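# Separate emitter holder from filter cube, stand both upright

## Task

Remove the emitter holder from the filter cube, then set it upright next to the remaining part of the cube, with both pieces resting flat on the table (see the reference image named manual).

## Robot and tools

Robot: two arms, left_arm and right_arm, each with six joints and a two-finger gripper. Scene frame: origin at table-top height, halfway between the nominal arm bases; +x points out over the table, +y toward left_arm, +z up. Arm names do not match image sides. Calibrated bases: left_arm at (-0.025, +0.355, +0.025) m, quat_wxyz (+1.000, 0, 0, -0.010); right_arm at (+0.005, -0.335, +0.002) m, quat_wxyz (+1.000, 0, 0, -0.022). Hand positions, velocities, targets and wrist-camera poses are printed in that arm's own base frame; fixed cameras and the table use the scene frame. Printed hand pose may be off by a few cm, more at long reach.

Row layout: every motion row is a single flat list of 14 numbers covering both arms, even if one arm stays still: left_arm's 6 joints then its opening, then right_arm's 6 joints then its opening. Joint order inside each arm: wrist pitch, elbow, wrist yaw, wrist roll, shoulder, waist. Joint values are absolute target angles in radians (not offsets), written in the same convention as the printed Joint positions. Elbow and wrist pitch have flipped signs in everything you send and read. Stated ranges (arm's own signs): waist -2.618 to 3.054, shoulder 0.000 to 3.142, elbow 0.000 to 3.142, wrist pitch -1.571 to 1.571, wrist yaw -1.571 to 1.571, wrist roll -2.094 to 2.094; so in your numbers elbow runs -3.142 to 0.000 and wrist pitch -1.571 to 1.571. True limits may sit 0.059 rad either side. A target more than 0.059 rad beyond a range end, and farther out than the current angle, gets the call refused; otherwise an over-limit target is clipped and the result may say "joint sent to its limit". Opening is an absolute command from -1 (closed) to +1 (fully open, pad gap 0.094 m). To leave a gripper unchanged, resend its current command; 0 is a real half-open command.

Tools:
- execute_actions(actions, cameras): actions is a list of actions; each action is up to 15 rows of 14 numbers, one row per 1/30 s step, the last row repeated to fill 15. Each step, a joint's target is kept within 0.339 rad (waist, shoulder, elbow) or 2.2 rad (wrist joints) of its measured angle, and targets that would shift the gripper over 200 mm get scaled back, so large jumps need several actions. An empty actions list returns all camera images; otherwise images only for names listed in cameras (["all"] for every one).
- move(target, speed, blend, opening_speed, grip_force, blocking, cameras): target is one 14-number row or a list of up to 15 rows, all absolute joint/opening goals. speed in rad/s (0.01 to 12.57, default 0.5) caps the fastest joint; one value or one per target. blend in rad rounds corners at intermediate targets (0 stops at each). opening_speed (0.2 or more, units per second on the -1..+1 scale) ramps the fingers gradually; use it for fragile parts. grip_force: newtons per pad, 10 to 50, one value or one per arm; persists; lower values close slowly. blocking=false returns after about 0.5 s while the motion continues; a new move replaces the running one. Joints move together so grippers trace curves; there is no collision avoidance. Whole list is limited to 10 s. The result adds a move: line such as done, off_target (resting >0.035 rad from target), moving, held or fault, and limits=held if steps were withheld.
- wait(seconds 0 to 10, cameras): lets time pass holding the last command; a running move continues.
- stop(cameras): brakes the running move.
- zoom_image(camera, region [x0, y0, x1, y1] in pixels from the top-left, at most 504x504): closer view of a camera's newest image.
- show_instructions(): shows the reference images.
- finished_scene(scene): ends the present scene, given its number; irreversible.

Cameras: cam_head_left, cam_head_right, cam_high, cam_low, cam_left_wrist, cam_right_wrist, each 896x504.

Result lines: Joint positions and Joint velocities give each arm's six joints in row order (rad, rad/s) plus pad gap (m). "within noise" means the arm is still. Joint targets shows what joints are currently driven toward; resend those to hold a resting joint. Tool commands gives current gripper commands. grip_measured is finger opening on the command scale (reads up to ~2.5 mm wide when empty, a bit narrow under squeeze). grip_effort_nm is gripper motor effort (negative closing), not pad force. Joint torques include gravity, have offsets, and positive means toward a larger position number. "joint command not followed" means the clearance check altered some steps. MOTOR HOT appears at 75 °C; at 90 °C that arm folds and idles; at 100 °C it goes limp. Holding loads or straining at unreachable poses heats motors.

Avoid: dropping or releasing moving parts, knocking anything off the table, fast collisions or hard presses into fixed objects, squeezing the other arm's fingers, and contact between the arms. Contact force grows with speed and with how far the target lies past the contact. Objects may occasionally be nudged by outside disturbances. To release, command an opening well above grip_measured. The finished state must remain stable once the robot lets go.

Each tool is called after "Request:" by a JSON object that holds its "fn" and its "kwargs".

Reference images:

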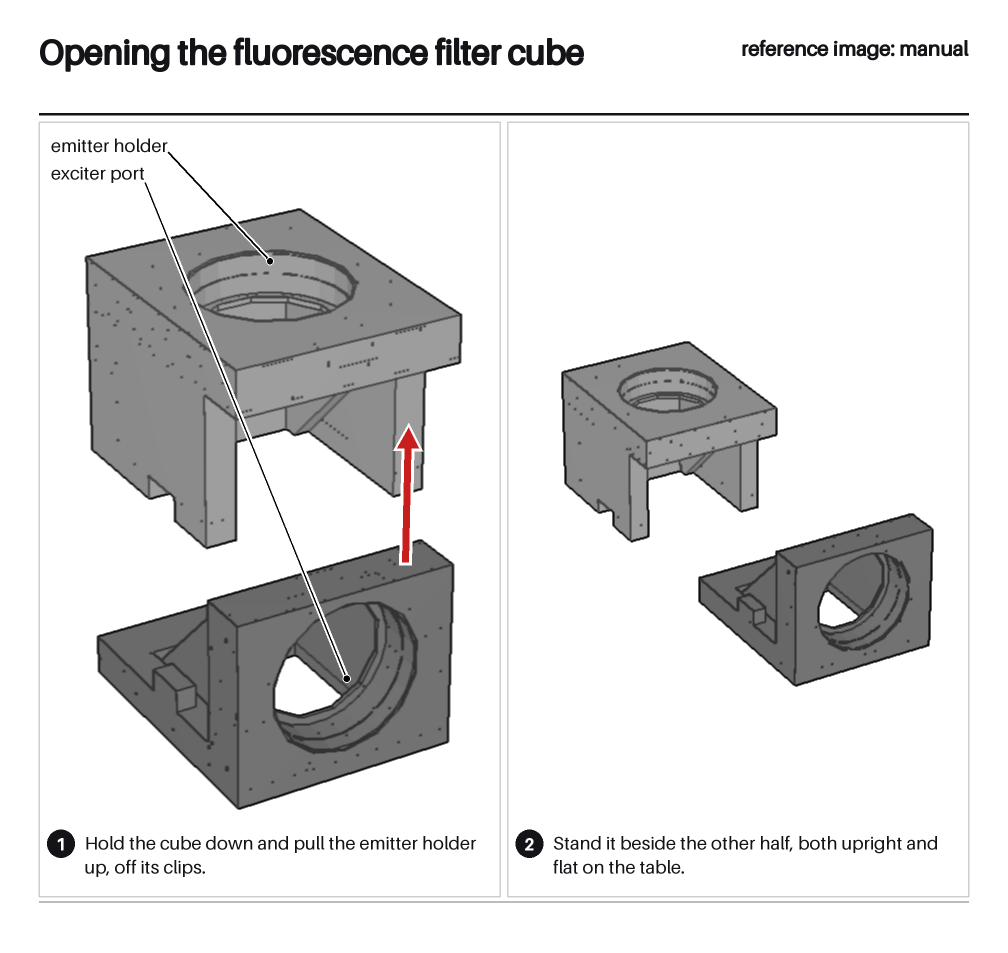

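## Session

Request:
{"fn": "execute_actions", "kwargs": {"actions": []}}

Scene clock: 0.00 s.
left_arm: end_effector_position=(+0.3882, -0.0015, +0.3983) grip_measured=+1.000 grip_effort_nm=n/a end_effector_quat_wxyz=(+0.696, +0.000, +0.718, -0.010) | right_arm: end_effector_position=(+0.4113, -0.0020, +0.1383) grip_measured=+1.000 grip_effort_nm=n/a end_effector_quat_wxyz=(+0.613, +0.024, +0.787, -0.064)
Joint names: [wrist pitch, elbow, wrist yaw, wrist roll, shoulder, waist]
Joint positions: left_arm=[0.017 -1.05 0.016 -0.013 1.064 0.001 0.094] | right_arm=[-0.799 -0.433 0.215 -0.019 1.481 0.086 0.094]
Joint velocities: within noise
Joint torques (N m): no reading
Heat: left arm: 22 °C; right arm: 23 °C.
Joint targets: left_arm=[0.019 -1.059 0.016 -0.014 1.056 0.001] | right_arm=[-0.800 -0.441 0.217 -0.020 1.473 0.086]
Tool commands: left_gripper/opening=+1.0 right_gripper/opening=+1.0

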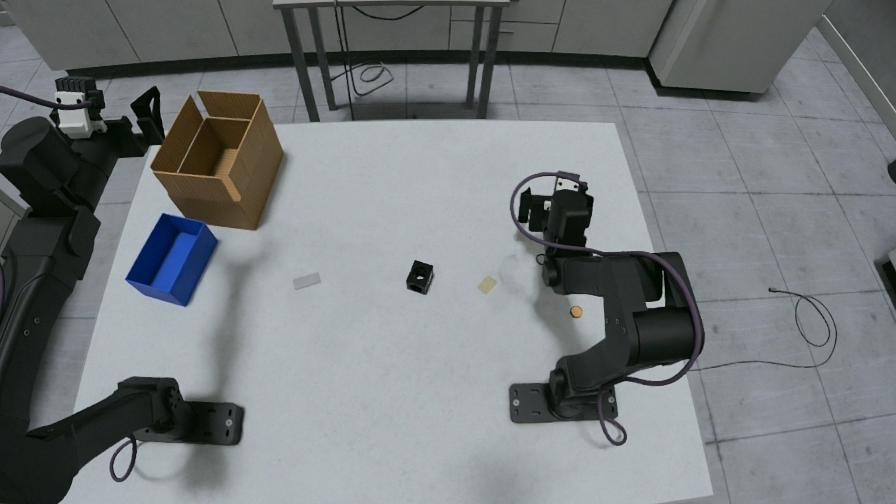

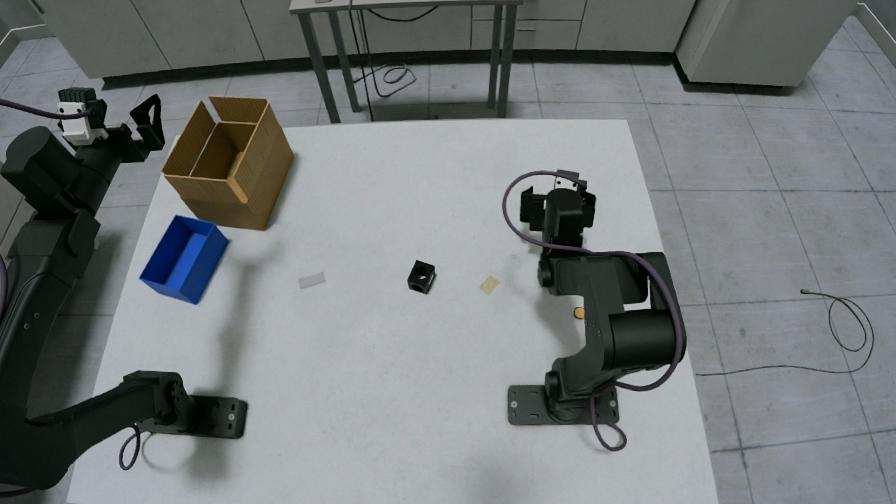

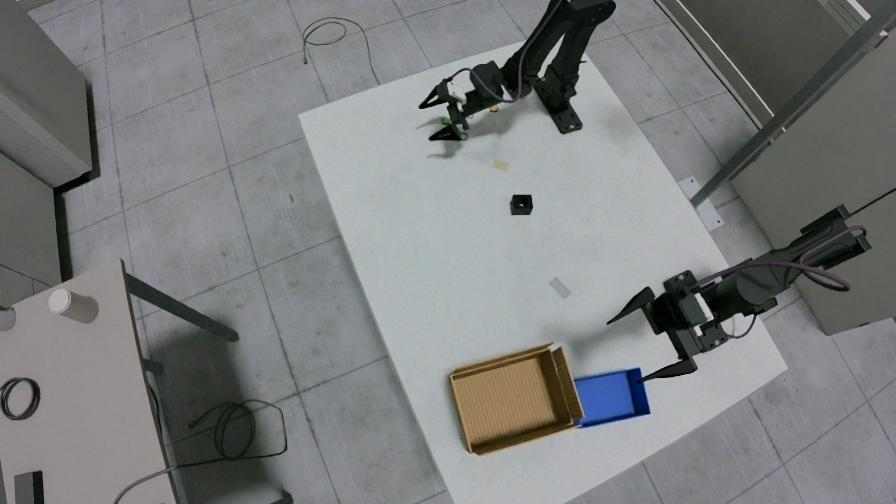

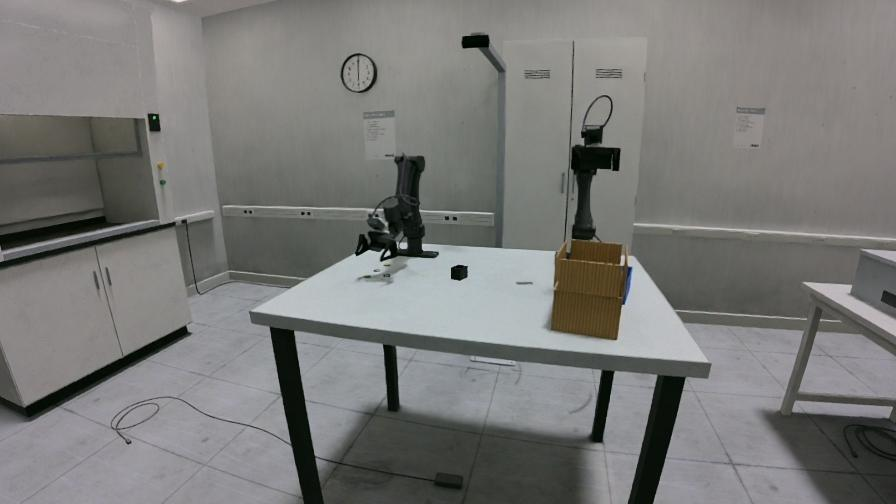

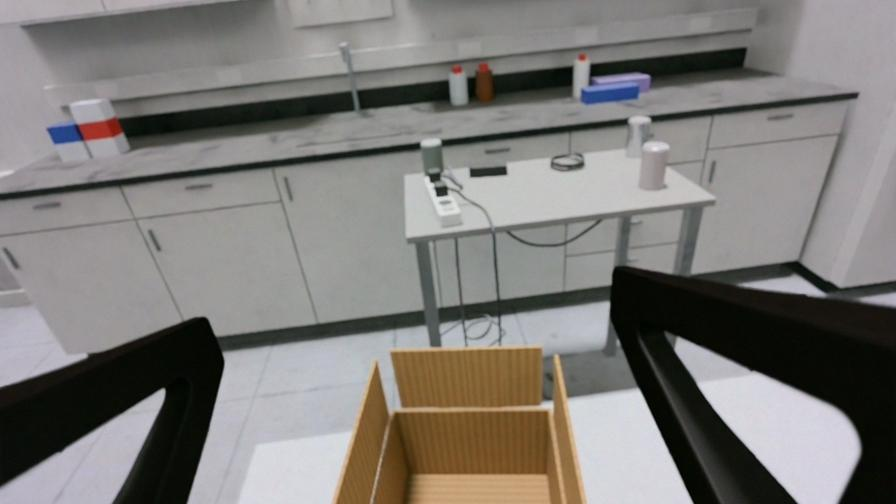

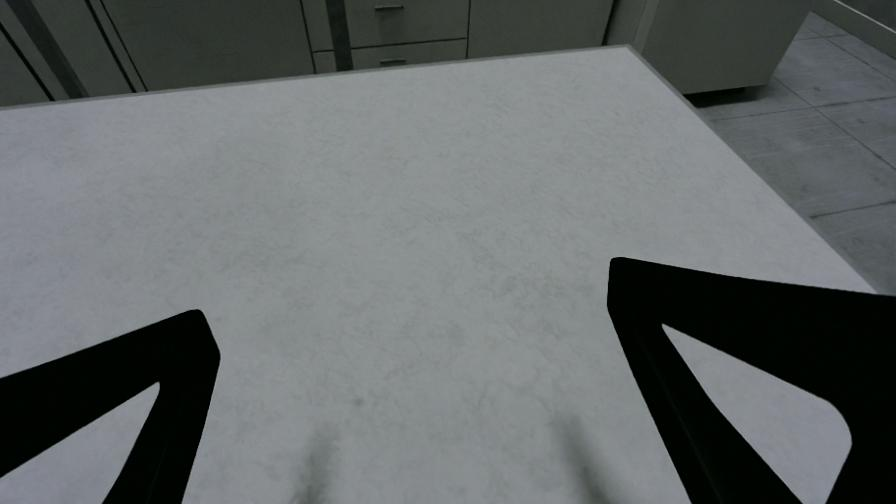

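Request:
{"fn": "zoom_image", "kwargs": {"camera": "cam_head_left", "region": [385, 245, 455, 315]}}

Request:
{"fn": "zoom_image", "kwargs": {"camera": "cam_head_right", "region": [385, 245, 455, 315]}}

Request:
{"fn": "zoom_image", "kwargs": {"camera": "cam_high", "region": [485, 170, 555, 240]}}

Request:
{"fn": "zoom_image", "kwargs": {"camera": "cam_low", "region": [430, 245, 490, 295]}}

Scaled by 7.200 from the camera's 896x504 image, which has a finer 1280x720 frame.

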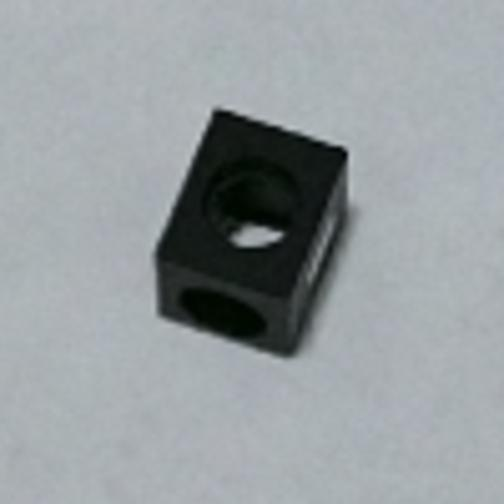

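Scaled by 7.200 from the camera's 896x504 image, which has a finer 1280x720 frame.

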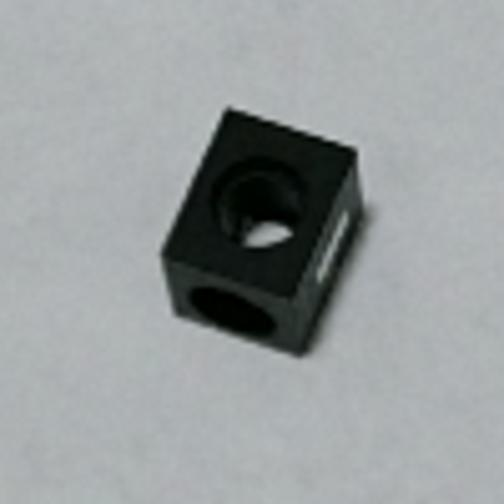

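Scaled by 7.200 from the camera's 896x504 image, which has a finer 1280x720 frame.

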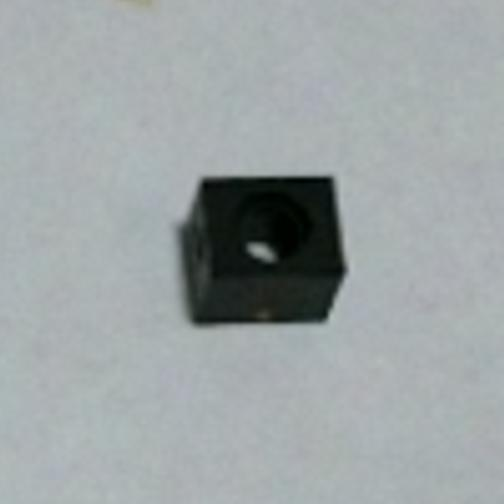

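Scaled by 8.400 from the camera's 896x504 image, which has a finer 1280x720 frame.

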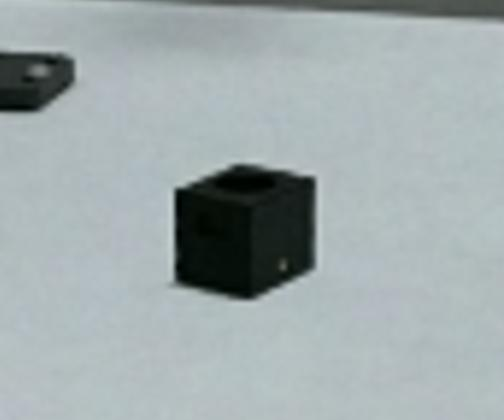

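Request:
{"fn": "move", "kwargs": {"target": [0.287, -0.807, -0.811, -0.804, 1.4815, -1.403, 1.0, 1.318, -1.7315, 0, 1.2, 1.8135, 0.8295, 1.0], "speed": 1.0, "cameras": ["all"]}}

Scene clock: 19.67 s.
left_arm: end_effector_position=(+0.1858, -0.3152, +0.1219) grip_measured=+1.000 grip_effort_nm=0.05 end_effector_quat_wxyz=(+0.459, +0.145, +0.872, -0.091) | right_arm: end_effector_position=(+0.2543, +0.2788, +0.1682) grip_measured=+1.000 grip_effort_nm=0.01 end_effector_quat_wxyz=(+0.052, +0.179, +0.979, +0.084)
Joint names: [wrist pitch, elbow, wrist yaw, wrist roll, shoulder, waist]
Joint positions: left_arm=[0.274 -0.816 -0.793 -0.793 1.471 -1.4 0.094] | right_arm=[1.284 -1.707 -0.002 1.189 1.796 0.828 0.094]
Joint torques (N m): left_arm=[-1.25 -4.52 -0.53 -0.21 -4.15 -0.23] | right_arm=[-0.35 -8.64 0.01 0.09 -6.99 0.13]
Heat: left arm: 26 °C; right arm: 24 °C.
Joint targets: left_arm=[0.287 -0.807 -0.811 -0.804 1.481 -1.403] | right_arm=[1.318 -1.731 0.000 1.200 1.814 0.830]
move: done

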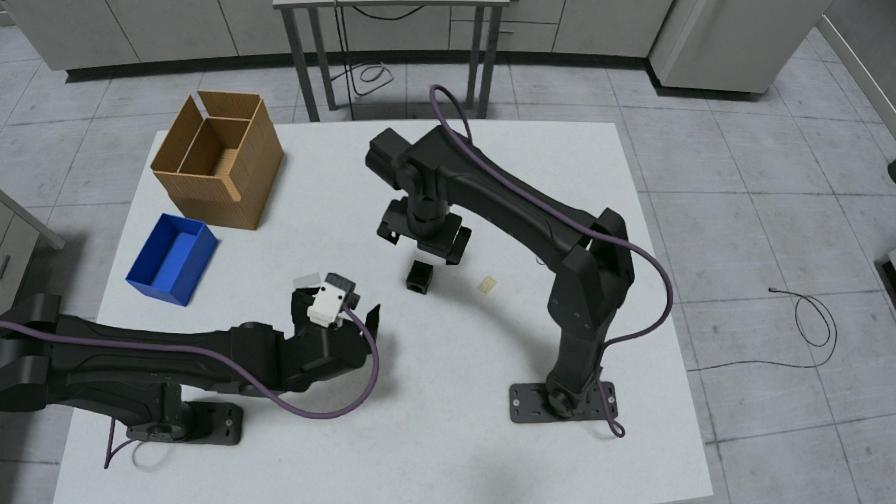

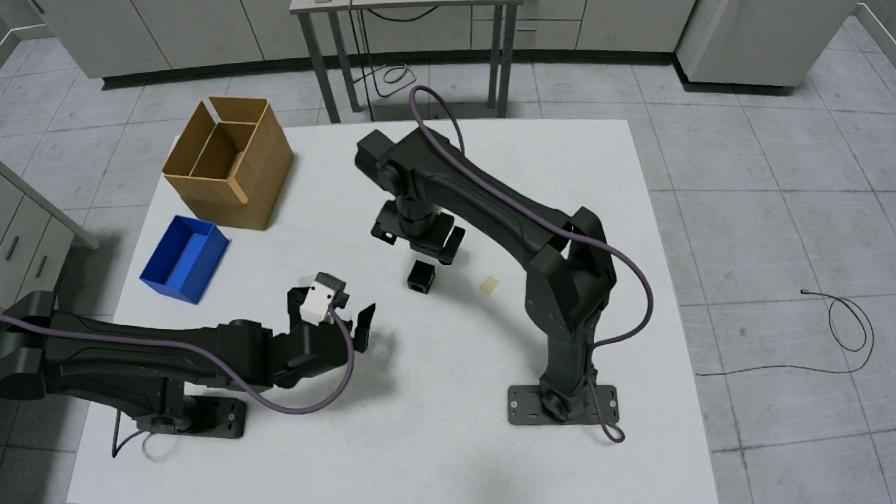

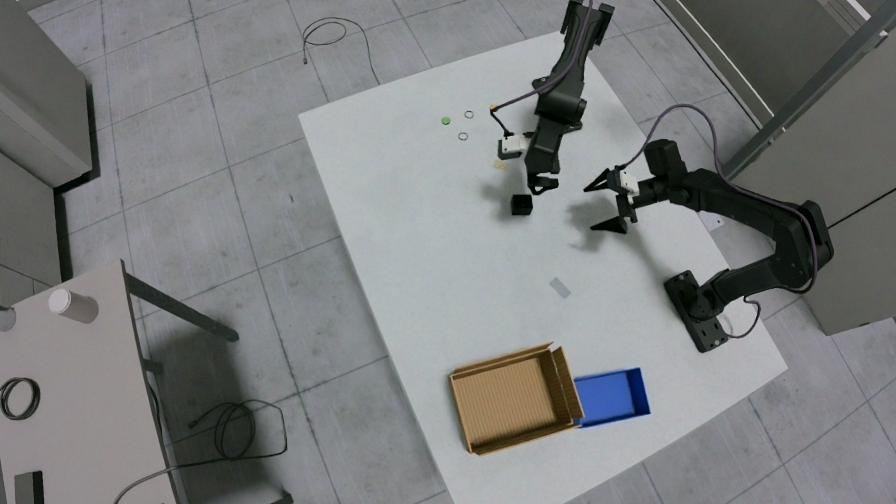

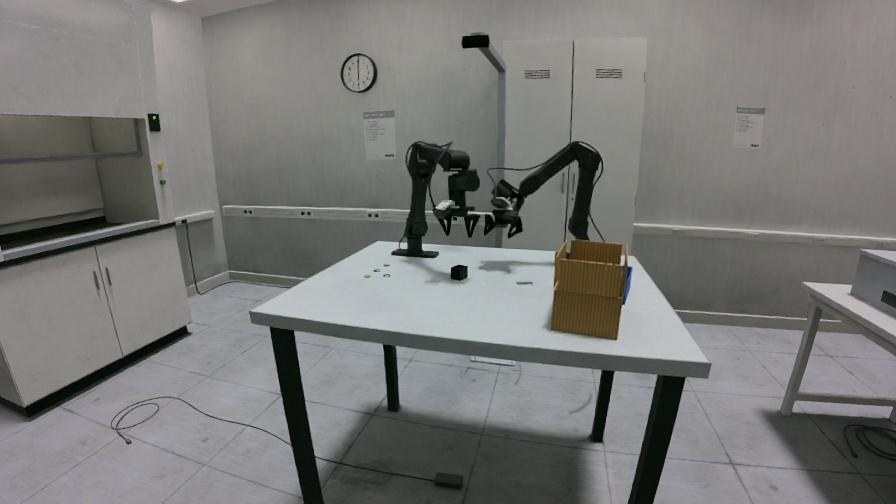

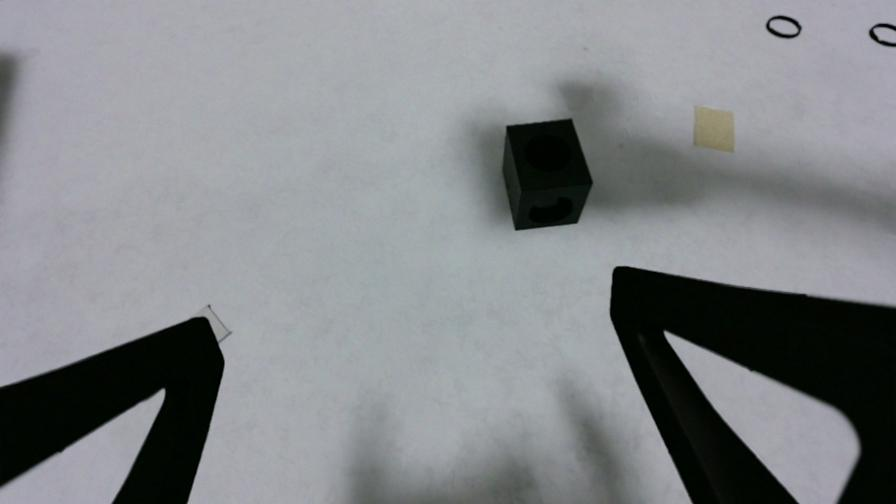

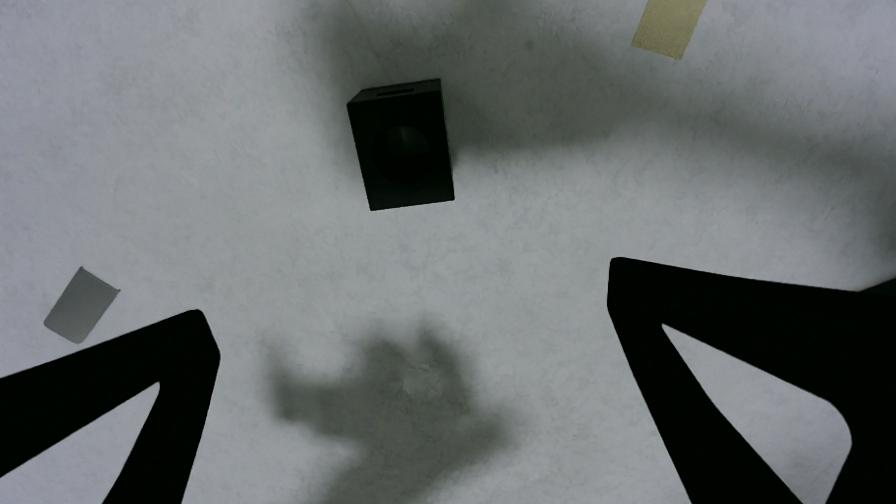

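Request:
{"fn": "zoom_image", "kwargs": {"camera": "cam_left_wrist", "region": [480, 100, 620, 240]}}

Request:
{"fn": "zoom_image", "kwargs": {"camera": "cam_right_wrist", "region": [320, 60, 480, 220]}}

Request:
{"fn": "zoom_image", "kwargs": {"camera": "cam_low", "region": [430, 245, 490, 295]}}

Scaled by 3.600 from the camera's 896x504 image, which has a finer 1280x720 frame.

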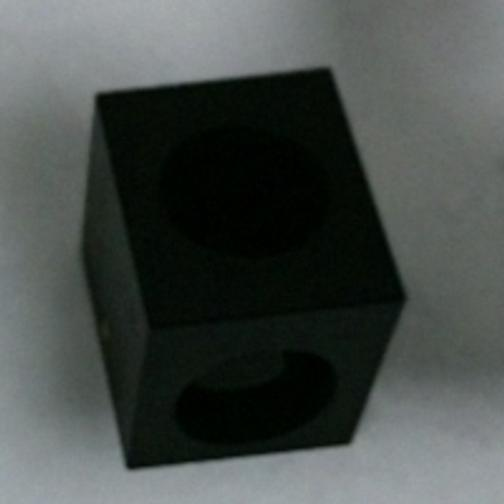

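Scaled by 3.150 from the camera's 896x504 image, which has a finer 1280x720 frame.

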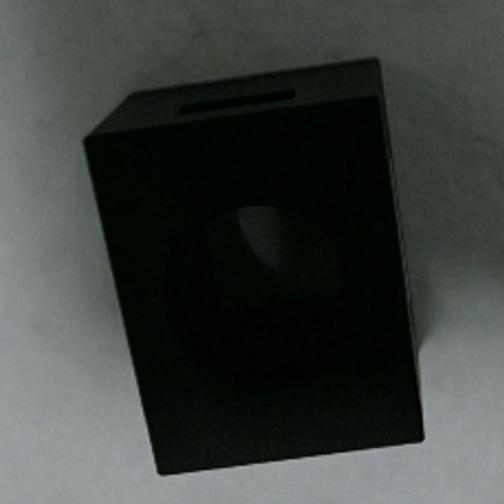

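Scaled by 8.400 from the camera's 896x504 image, which has a finer 1280x720 frame.

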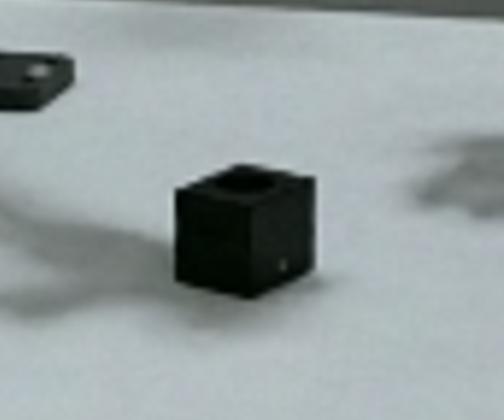

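Request:
{"fn": "move", "kwargs": {"target": [0.287, -0.807, -0.811, -0.804, 1.4815, -1.403, 1.0, 1.359, -1.878, 0, 1.2, 2.117, 0.833, 1.0], "speed": 0.6, "cameras": ["all"]}}

Request:
{"fn": "zoom_image", "kwargs": {"camera": "cam_low", "region": [400, 190, 540, 290]}}

Request:
{"fn": "zoom_image", "kwargs": {"camera": "cam_high", "region": [480, 110, 660, 250]}}

Request:
{"fn": "zoom_image", "kwargs": {"camera": "cam_head_left", "region": [280, 170, 480, 340]}}

Scene clock: 28.70 s.
left_arm: end_effector_position=(+0.1859, -0.3152, +0.1219) grip_measured=+1.000 grip_effort_nm=0.05 end_effector_quat_wxyz=(+0.459, +0.145, +0.872, -0.091) | right_arm: end_effector_position=(+0.2734, +0.2996, +0.0920) grip_measured=+1.000 grip_effort_nm=0.01 end_effector_quat_wxyz=(-0.002, +0.180, +0.984, -0.001)
Joint names: [wrist pitch, elbow, wrist yaw, wrist roll, shoulder, waist]
Joint positions: left_arm=[0.274 -0.816 -0.793 -0.793 1.471 -1.4 0.094] | right_arm=[1.323 -1.854 -0.002 1.19 2.106 0.828 0.094]
Joint torques (N m): left_arm=[-1.25 -4.49 -0.53 -0.15 -4.15 -0.23] | right_arm=[0.06 -8.28 0.02 0.09 -9.95 0.44]
Heat: left arm: 25 °C; right arm: 23 °C.
Joint targets: left_arm=[0.287 -0.807 -0.811 -0.804 1.481 -1.403] | right_arm=[1.359 -1.878 0.000 1.200 2.117 0.833]
move: off_target (right_arm); right_arm: the wrist pitch is farthest, 0.036 rad from its target

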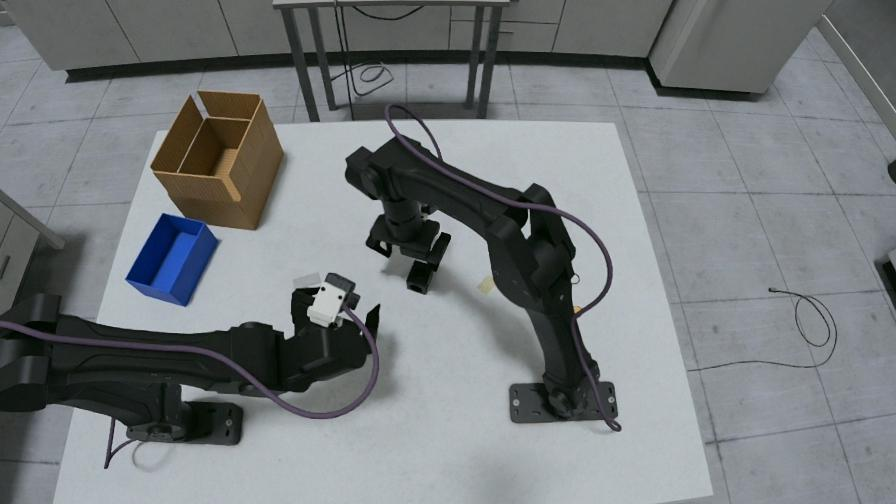

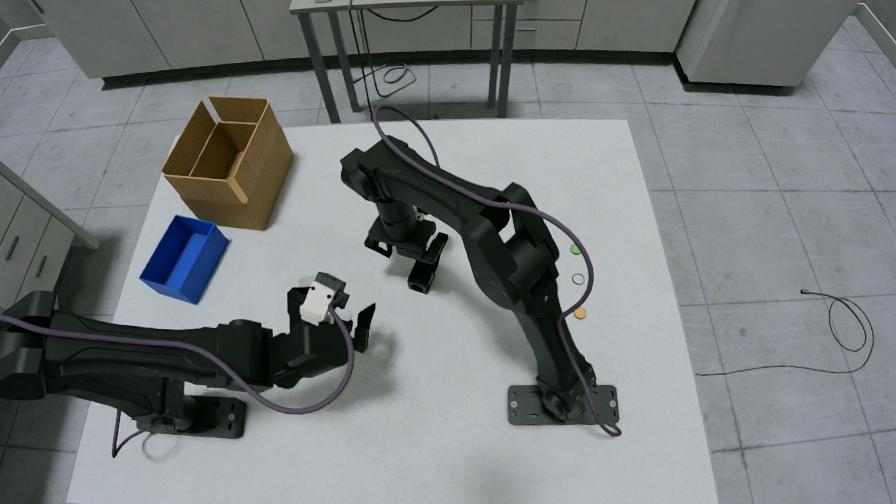

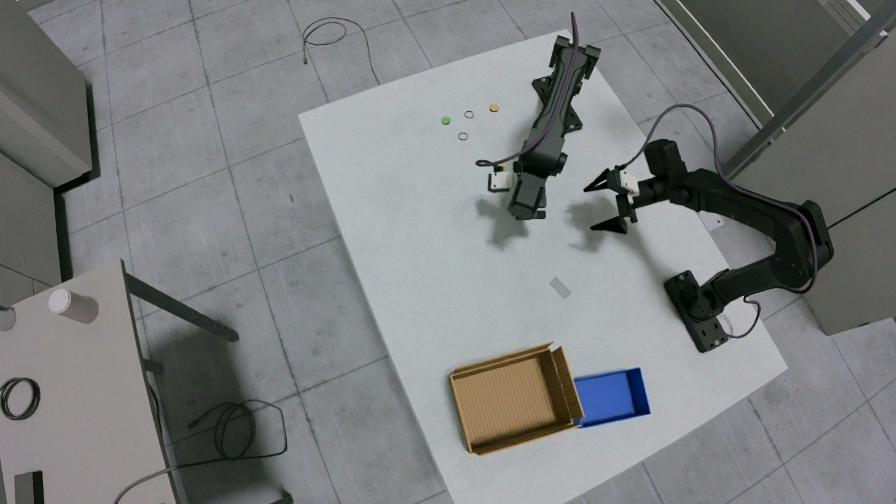

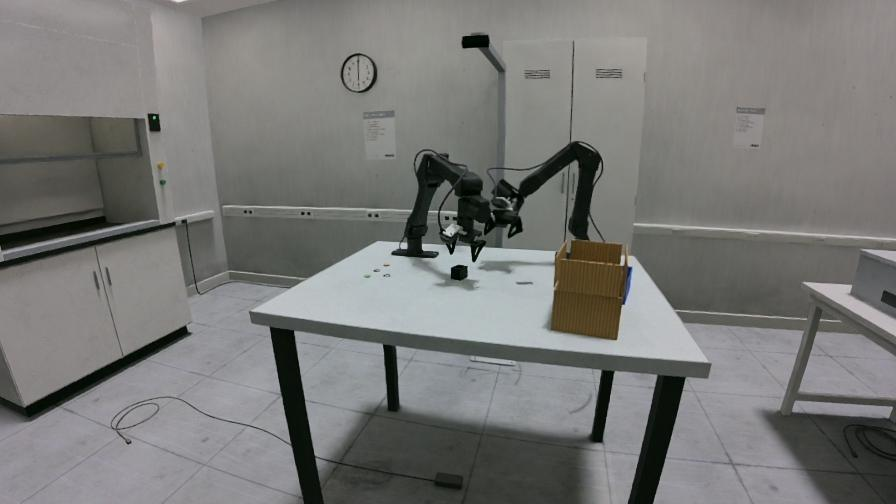

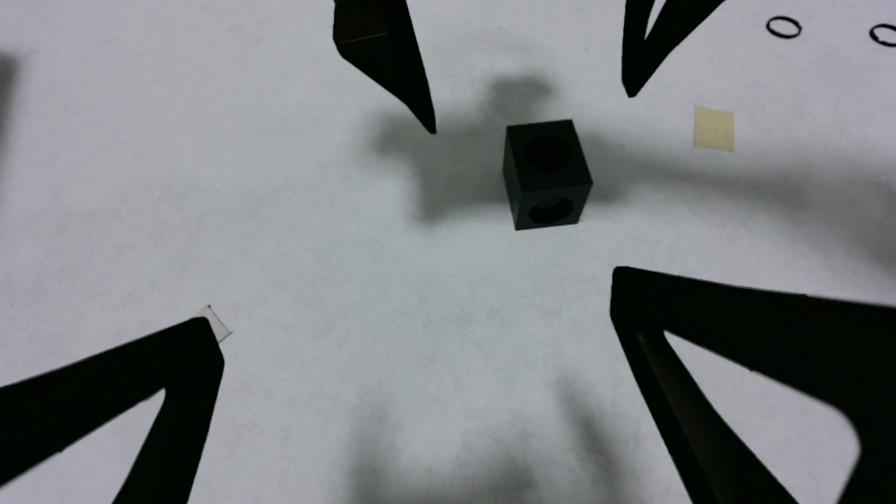

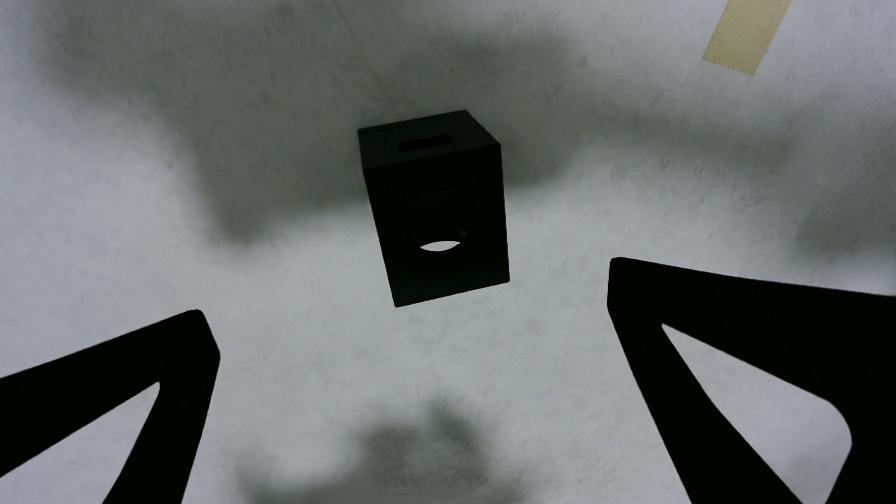

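Scaled by 3.600 from the camera's 896x504 image, which has a finer 1280x720 frame.

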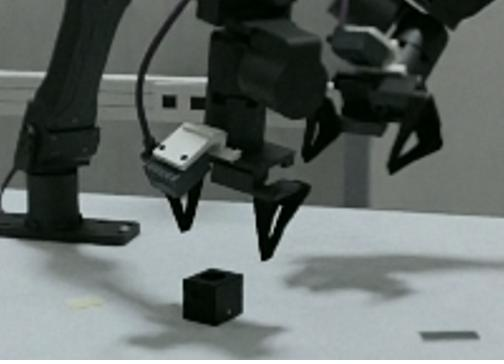

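Scaled by 2.800 from the camera's 896x504 image, which has a finer 1280x720 frame.

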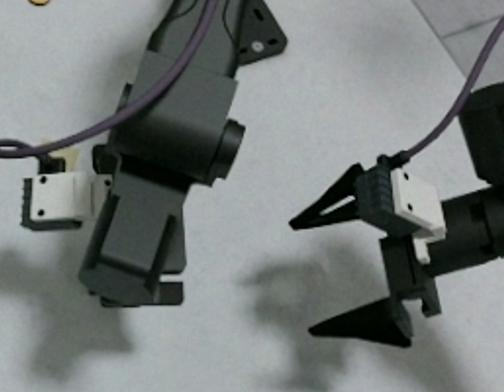

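Scaled by 2.520 from the camera's 896x504 image, which has a finer 1280x720 frame.

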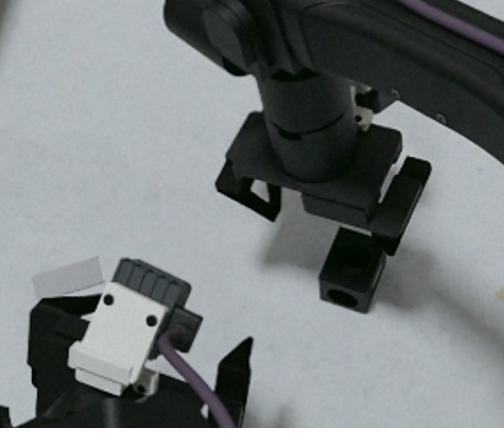

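Request:
{"fn": "zoom_image", "kwargs": {"camera": "cam_right_wrist", "region": [340, 90, 540, 330]}}

Request:
{"fn": "zoom_image", "kwargs": {"camera": "cam_left_wrist", "region": [400, 60, 660, 260]}}

Request:
{"fn": "zoom_image", "kwargs": {"camera": "cam_left_wrist", "region": [150, 220, 650, 420]}}

Scaled by 2.100 from the camera's 896x504 image, which has a finer 1280x720 frame.

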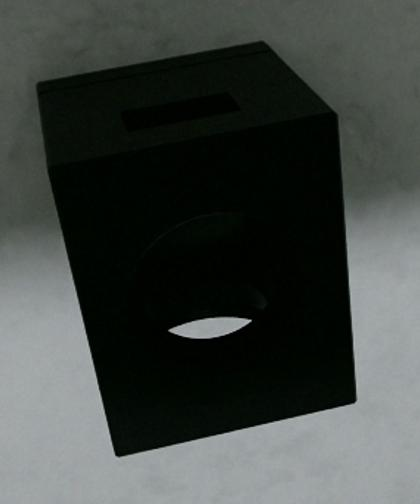

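Scaled by 1.938 from the camera's 896x504 image, which has a finer 1280x720 frame.

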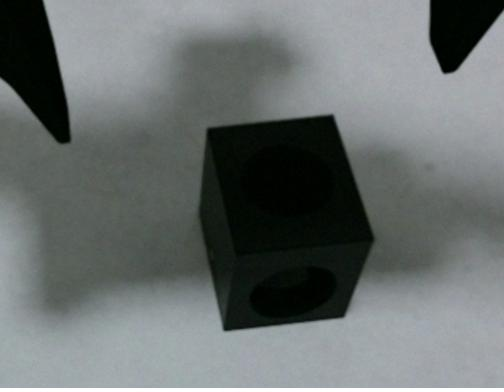

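Scaled by 1.008 from the camera's 896x504 image, which has a finer 1280x720 frame.

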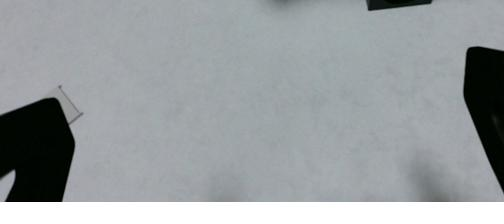

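Request:
{"fn": "move", "kwargs": {"target": [-0.4004, -0.8868, -0.9356, -0.686, 2.0812, -1.4358, 1.0, 1.0226, -1.4845, 0, 1.134, 1.873, 0.832, 1.0], "speed": 0.7, "cameras": ["all"]}}

Request:
{"fn": "zoom_image", "kwargs": {"camera": "cam_right_wrist", "region": [300, 120, 600, 420]}}

Request:
{"fn": "zoom_image", "kwargs": {"camera": "cam_left_wrist", "region": [300, 60, 620, 340]}}

Request:
{"fn": "zoom_image", "kwargs": {"camera": "cam_low", "region": [400, 190, 540, 290]}}

Request:
{"fn": "zoom_image", "kwargs": {"camera": "cam_head_left", "region": [330, 180, 500, 350]}}

Scene clock: 51.83 s.
left_arm: end_effector_position=(+0.2018, -0.3896, +0.0143) grip_measured=+1.000 grip_effort_nm=0.05 end_effector_quat_wxyz=(+0.522, +0.148, +0.835, -0.087) | right_arm: end_effector_position=(+0.2639, +0.2894, +0.0747) grip_measured=+1.000 grip_effort_nm=0.01 end_effector_quat_wxyz=(+0.038, +0.154, +0.986, +0.059)
Joint names: [wrist pitch, elbow, wrist yaw, wrist roll, shoulder, waist]
Joint positions: left_arm=[-0.385 -0.869 -0.92 -0.689 2.066 -1.429 0.094] | right_arm=[1.014 -1.496 -0.003 1.137 1.913 0.828 0.094]
Joint torques (N m): left_arm=[-1.62 -5.07 -0.49 0.01 -7.17 -0.59] | right_arm=[-0.43 -5.11 0.01 -0.05 -12.75 0.35]
Heat: left arm: 24 °C; right arm: 25 °C.
Joint targets: left_arm=[-0.400 -0.887 -0.936 -0.686 2.081 -1.436] | right_arm=[1.023 -1.484 0.000 1.134 1.873 0.832]
move: off_target (right_arm); right_arm: the shoulder is farthest, 0.040 rad from its target

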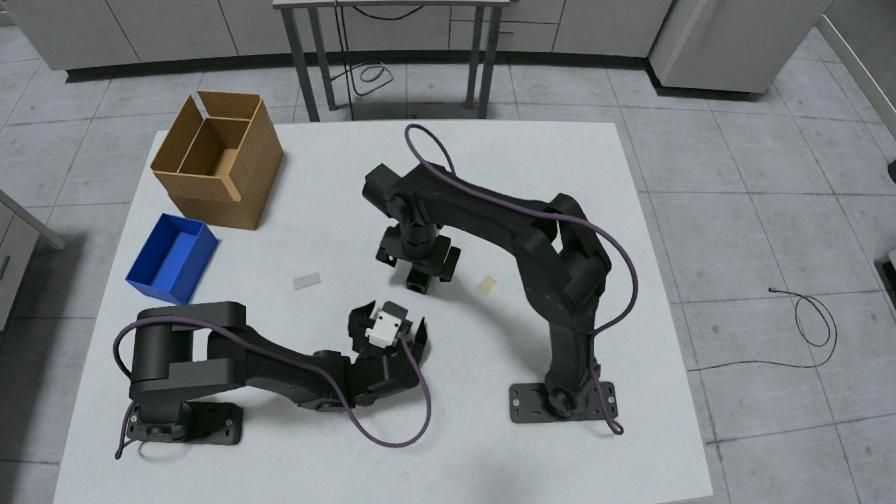

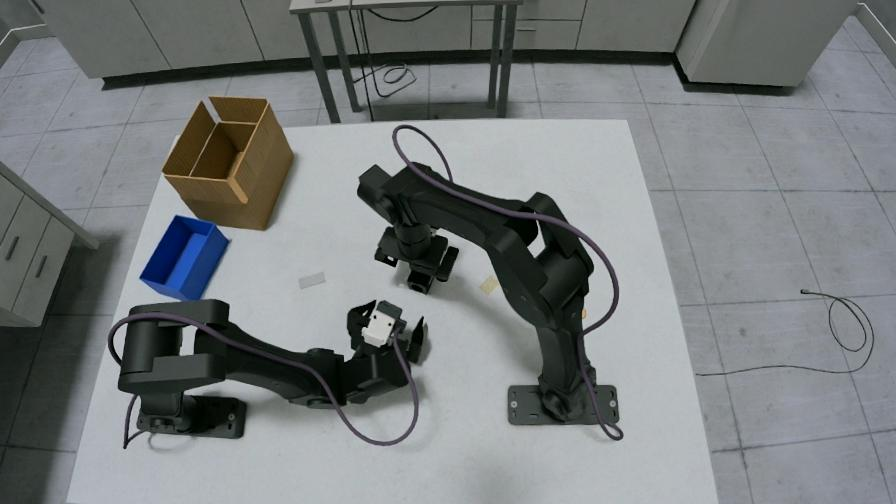

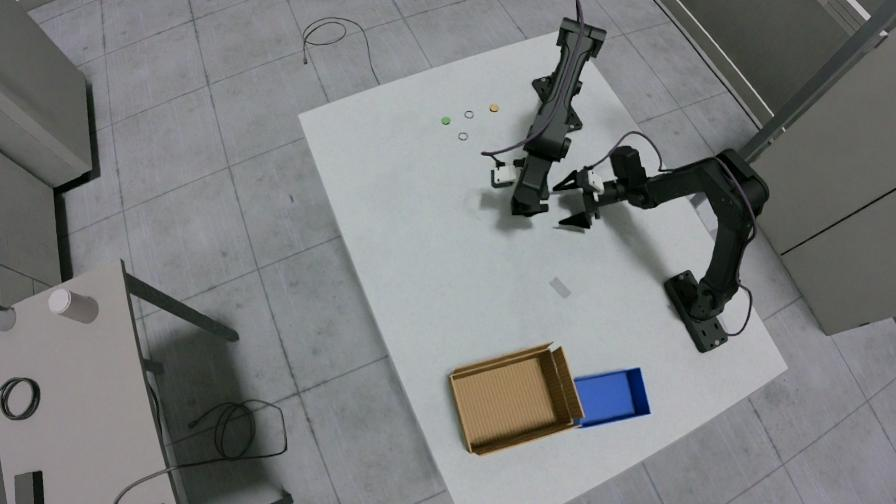

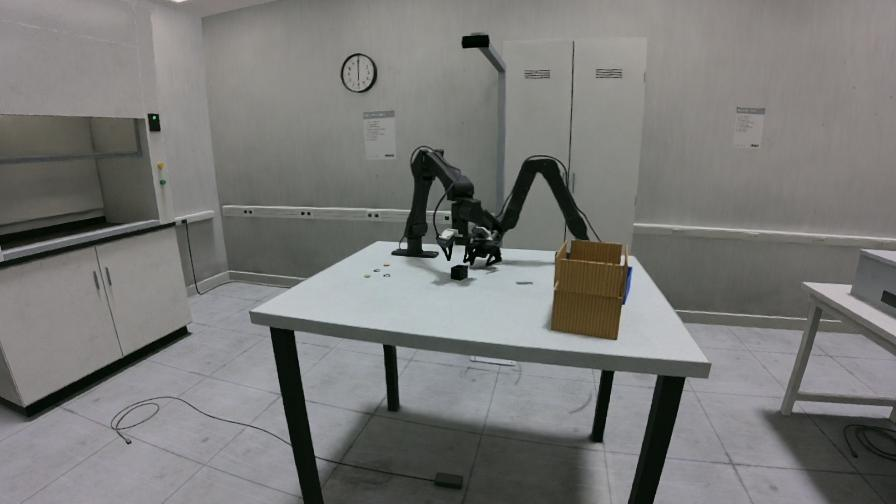

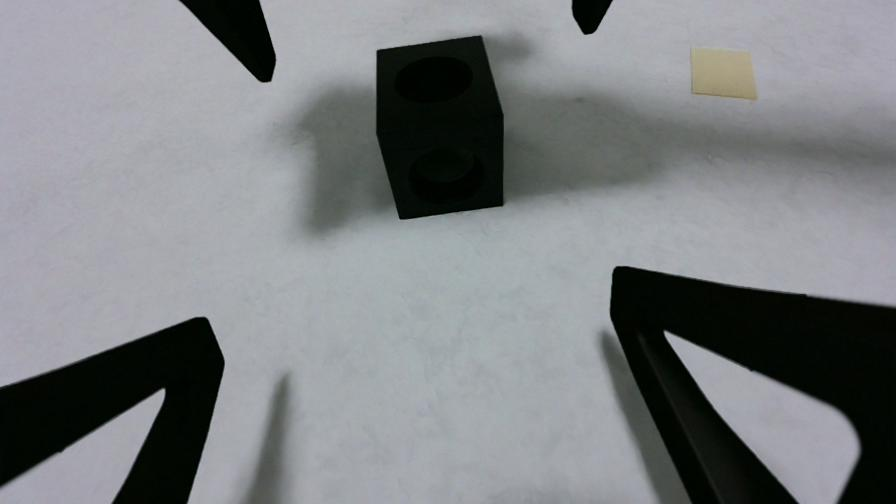

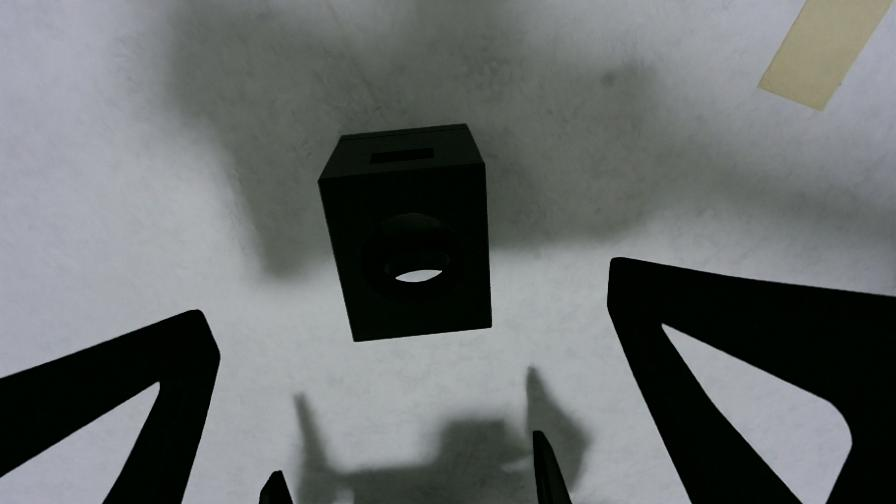

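Scaled by 1.680 from the camera's 896x504 image, which has a finer 1280x720 frame.

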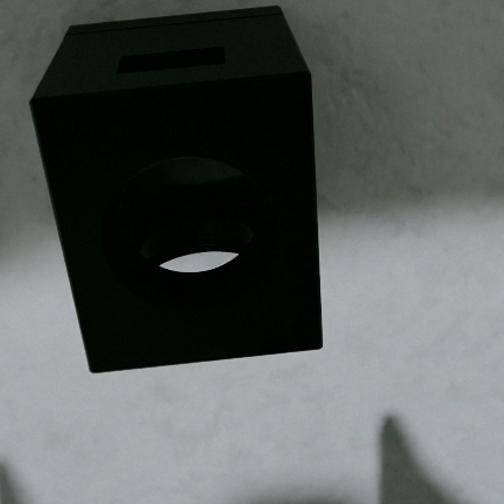

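Scaled by 1.575 from the camera's 896x504 image, which has a finer 1280x720 frame.

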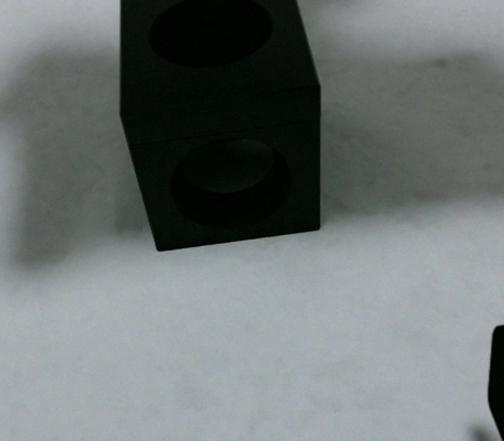

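Scaled by 3.600 from the camera's 896x504 image, which has a finer 1280x720 frame.

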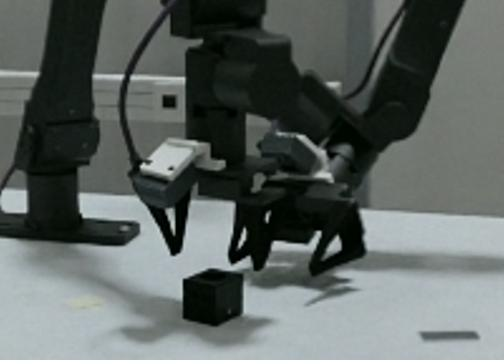

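Scaled by 2.965 from the camera's 896x504 image, which has a finer 1280x720 frame.

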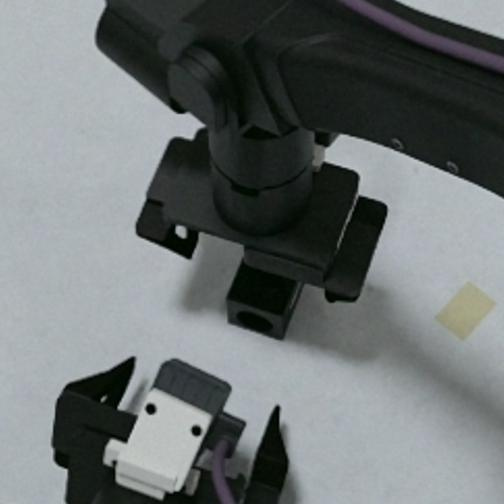

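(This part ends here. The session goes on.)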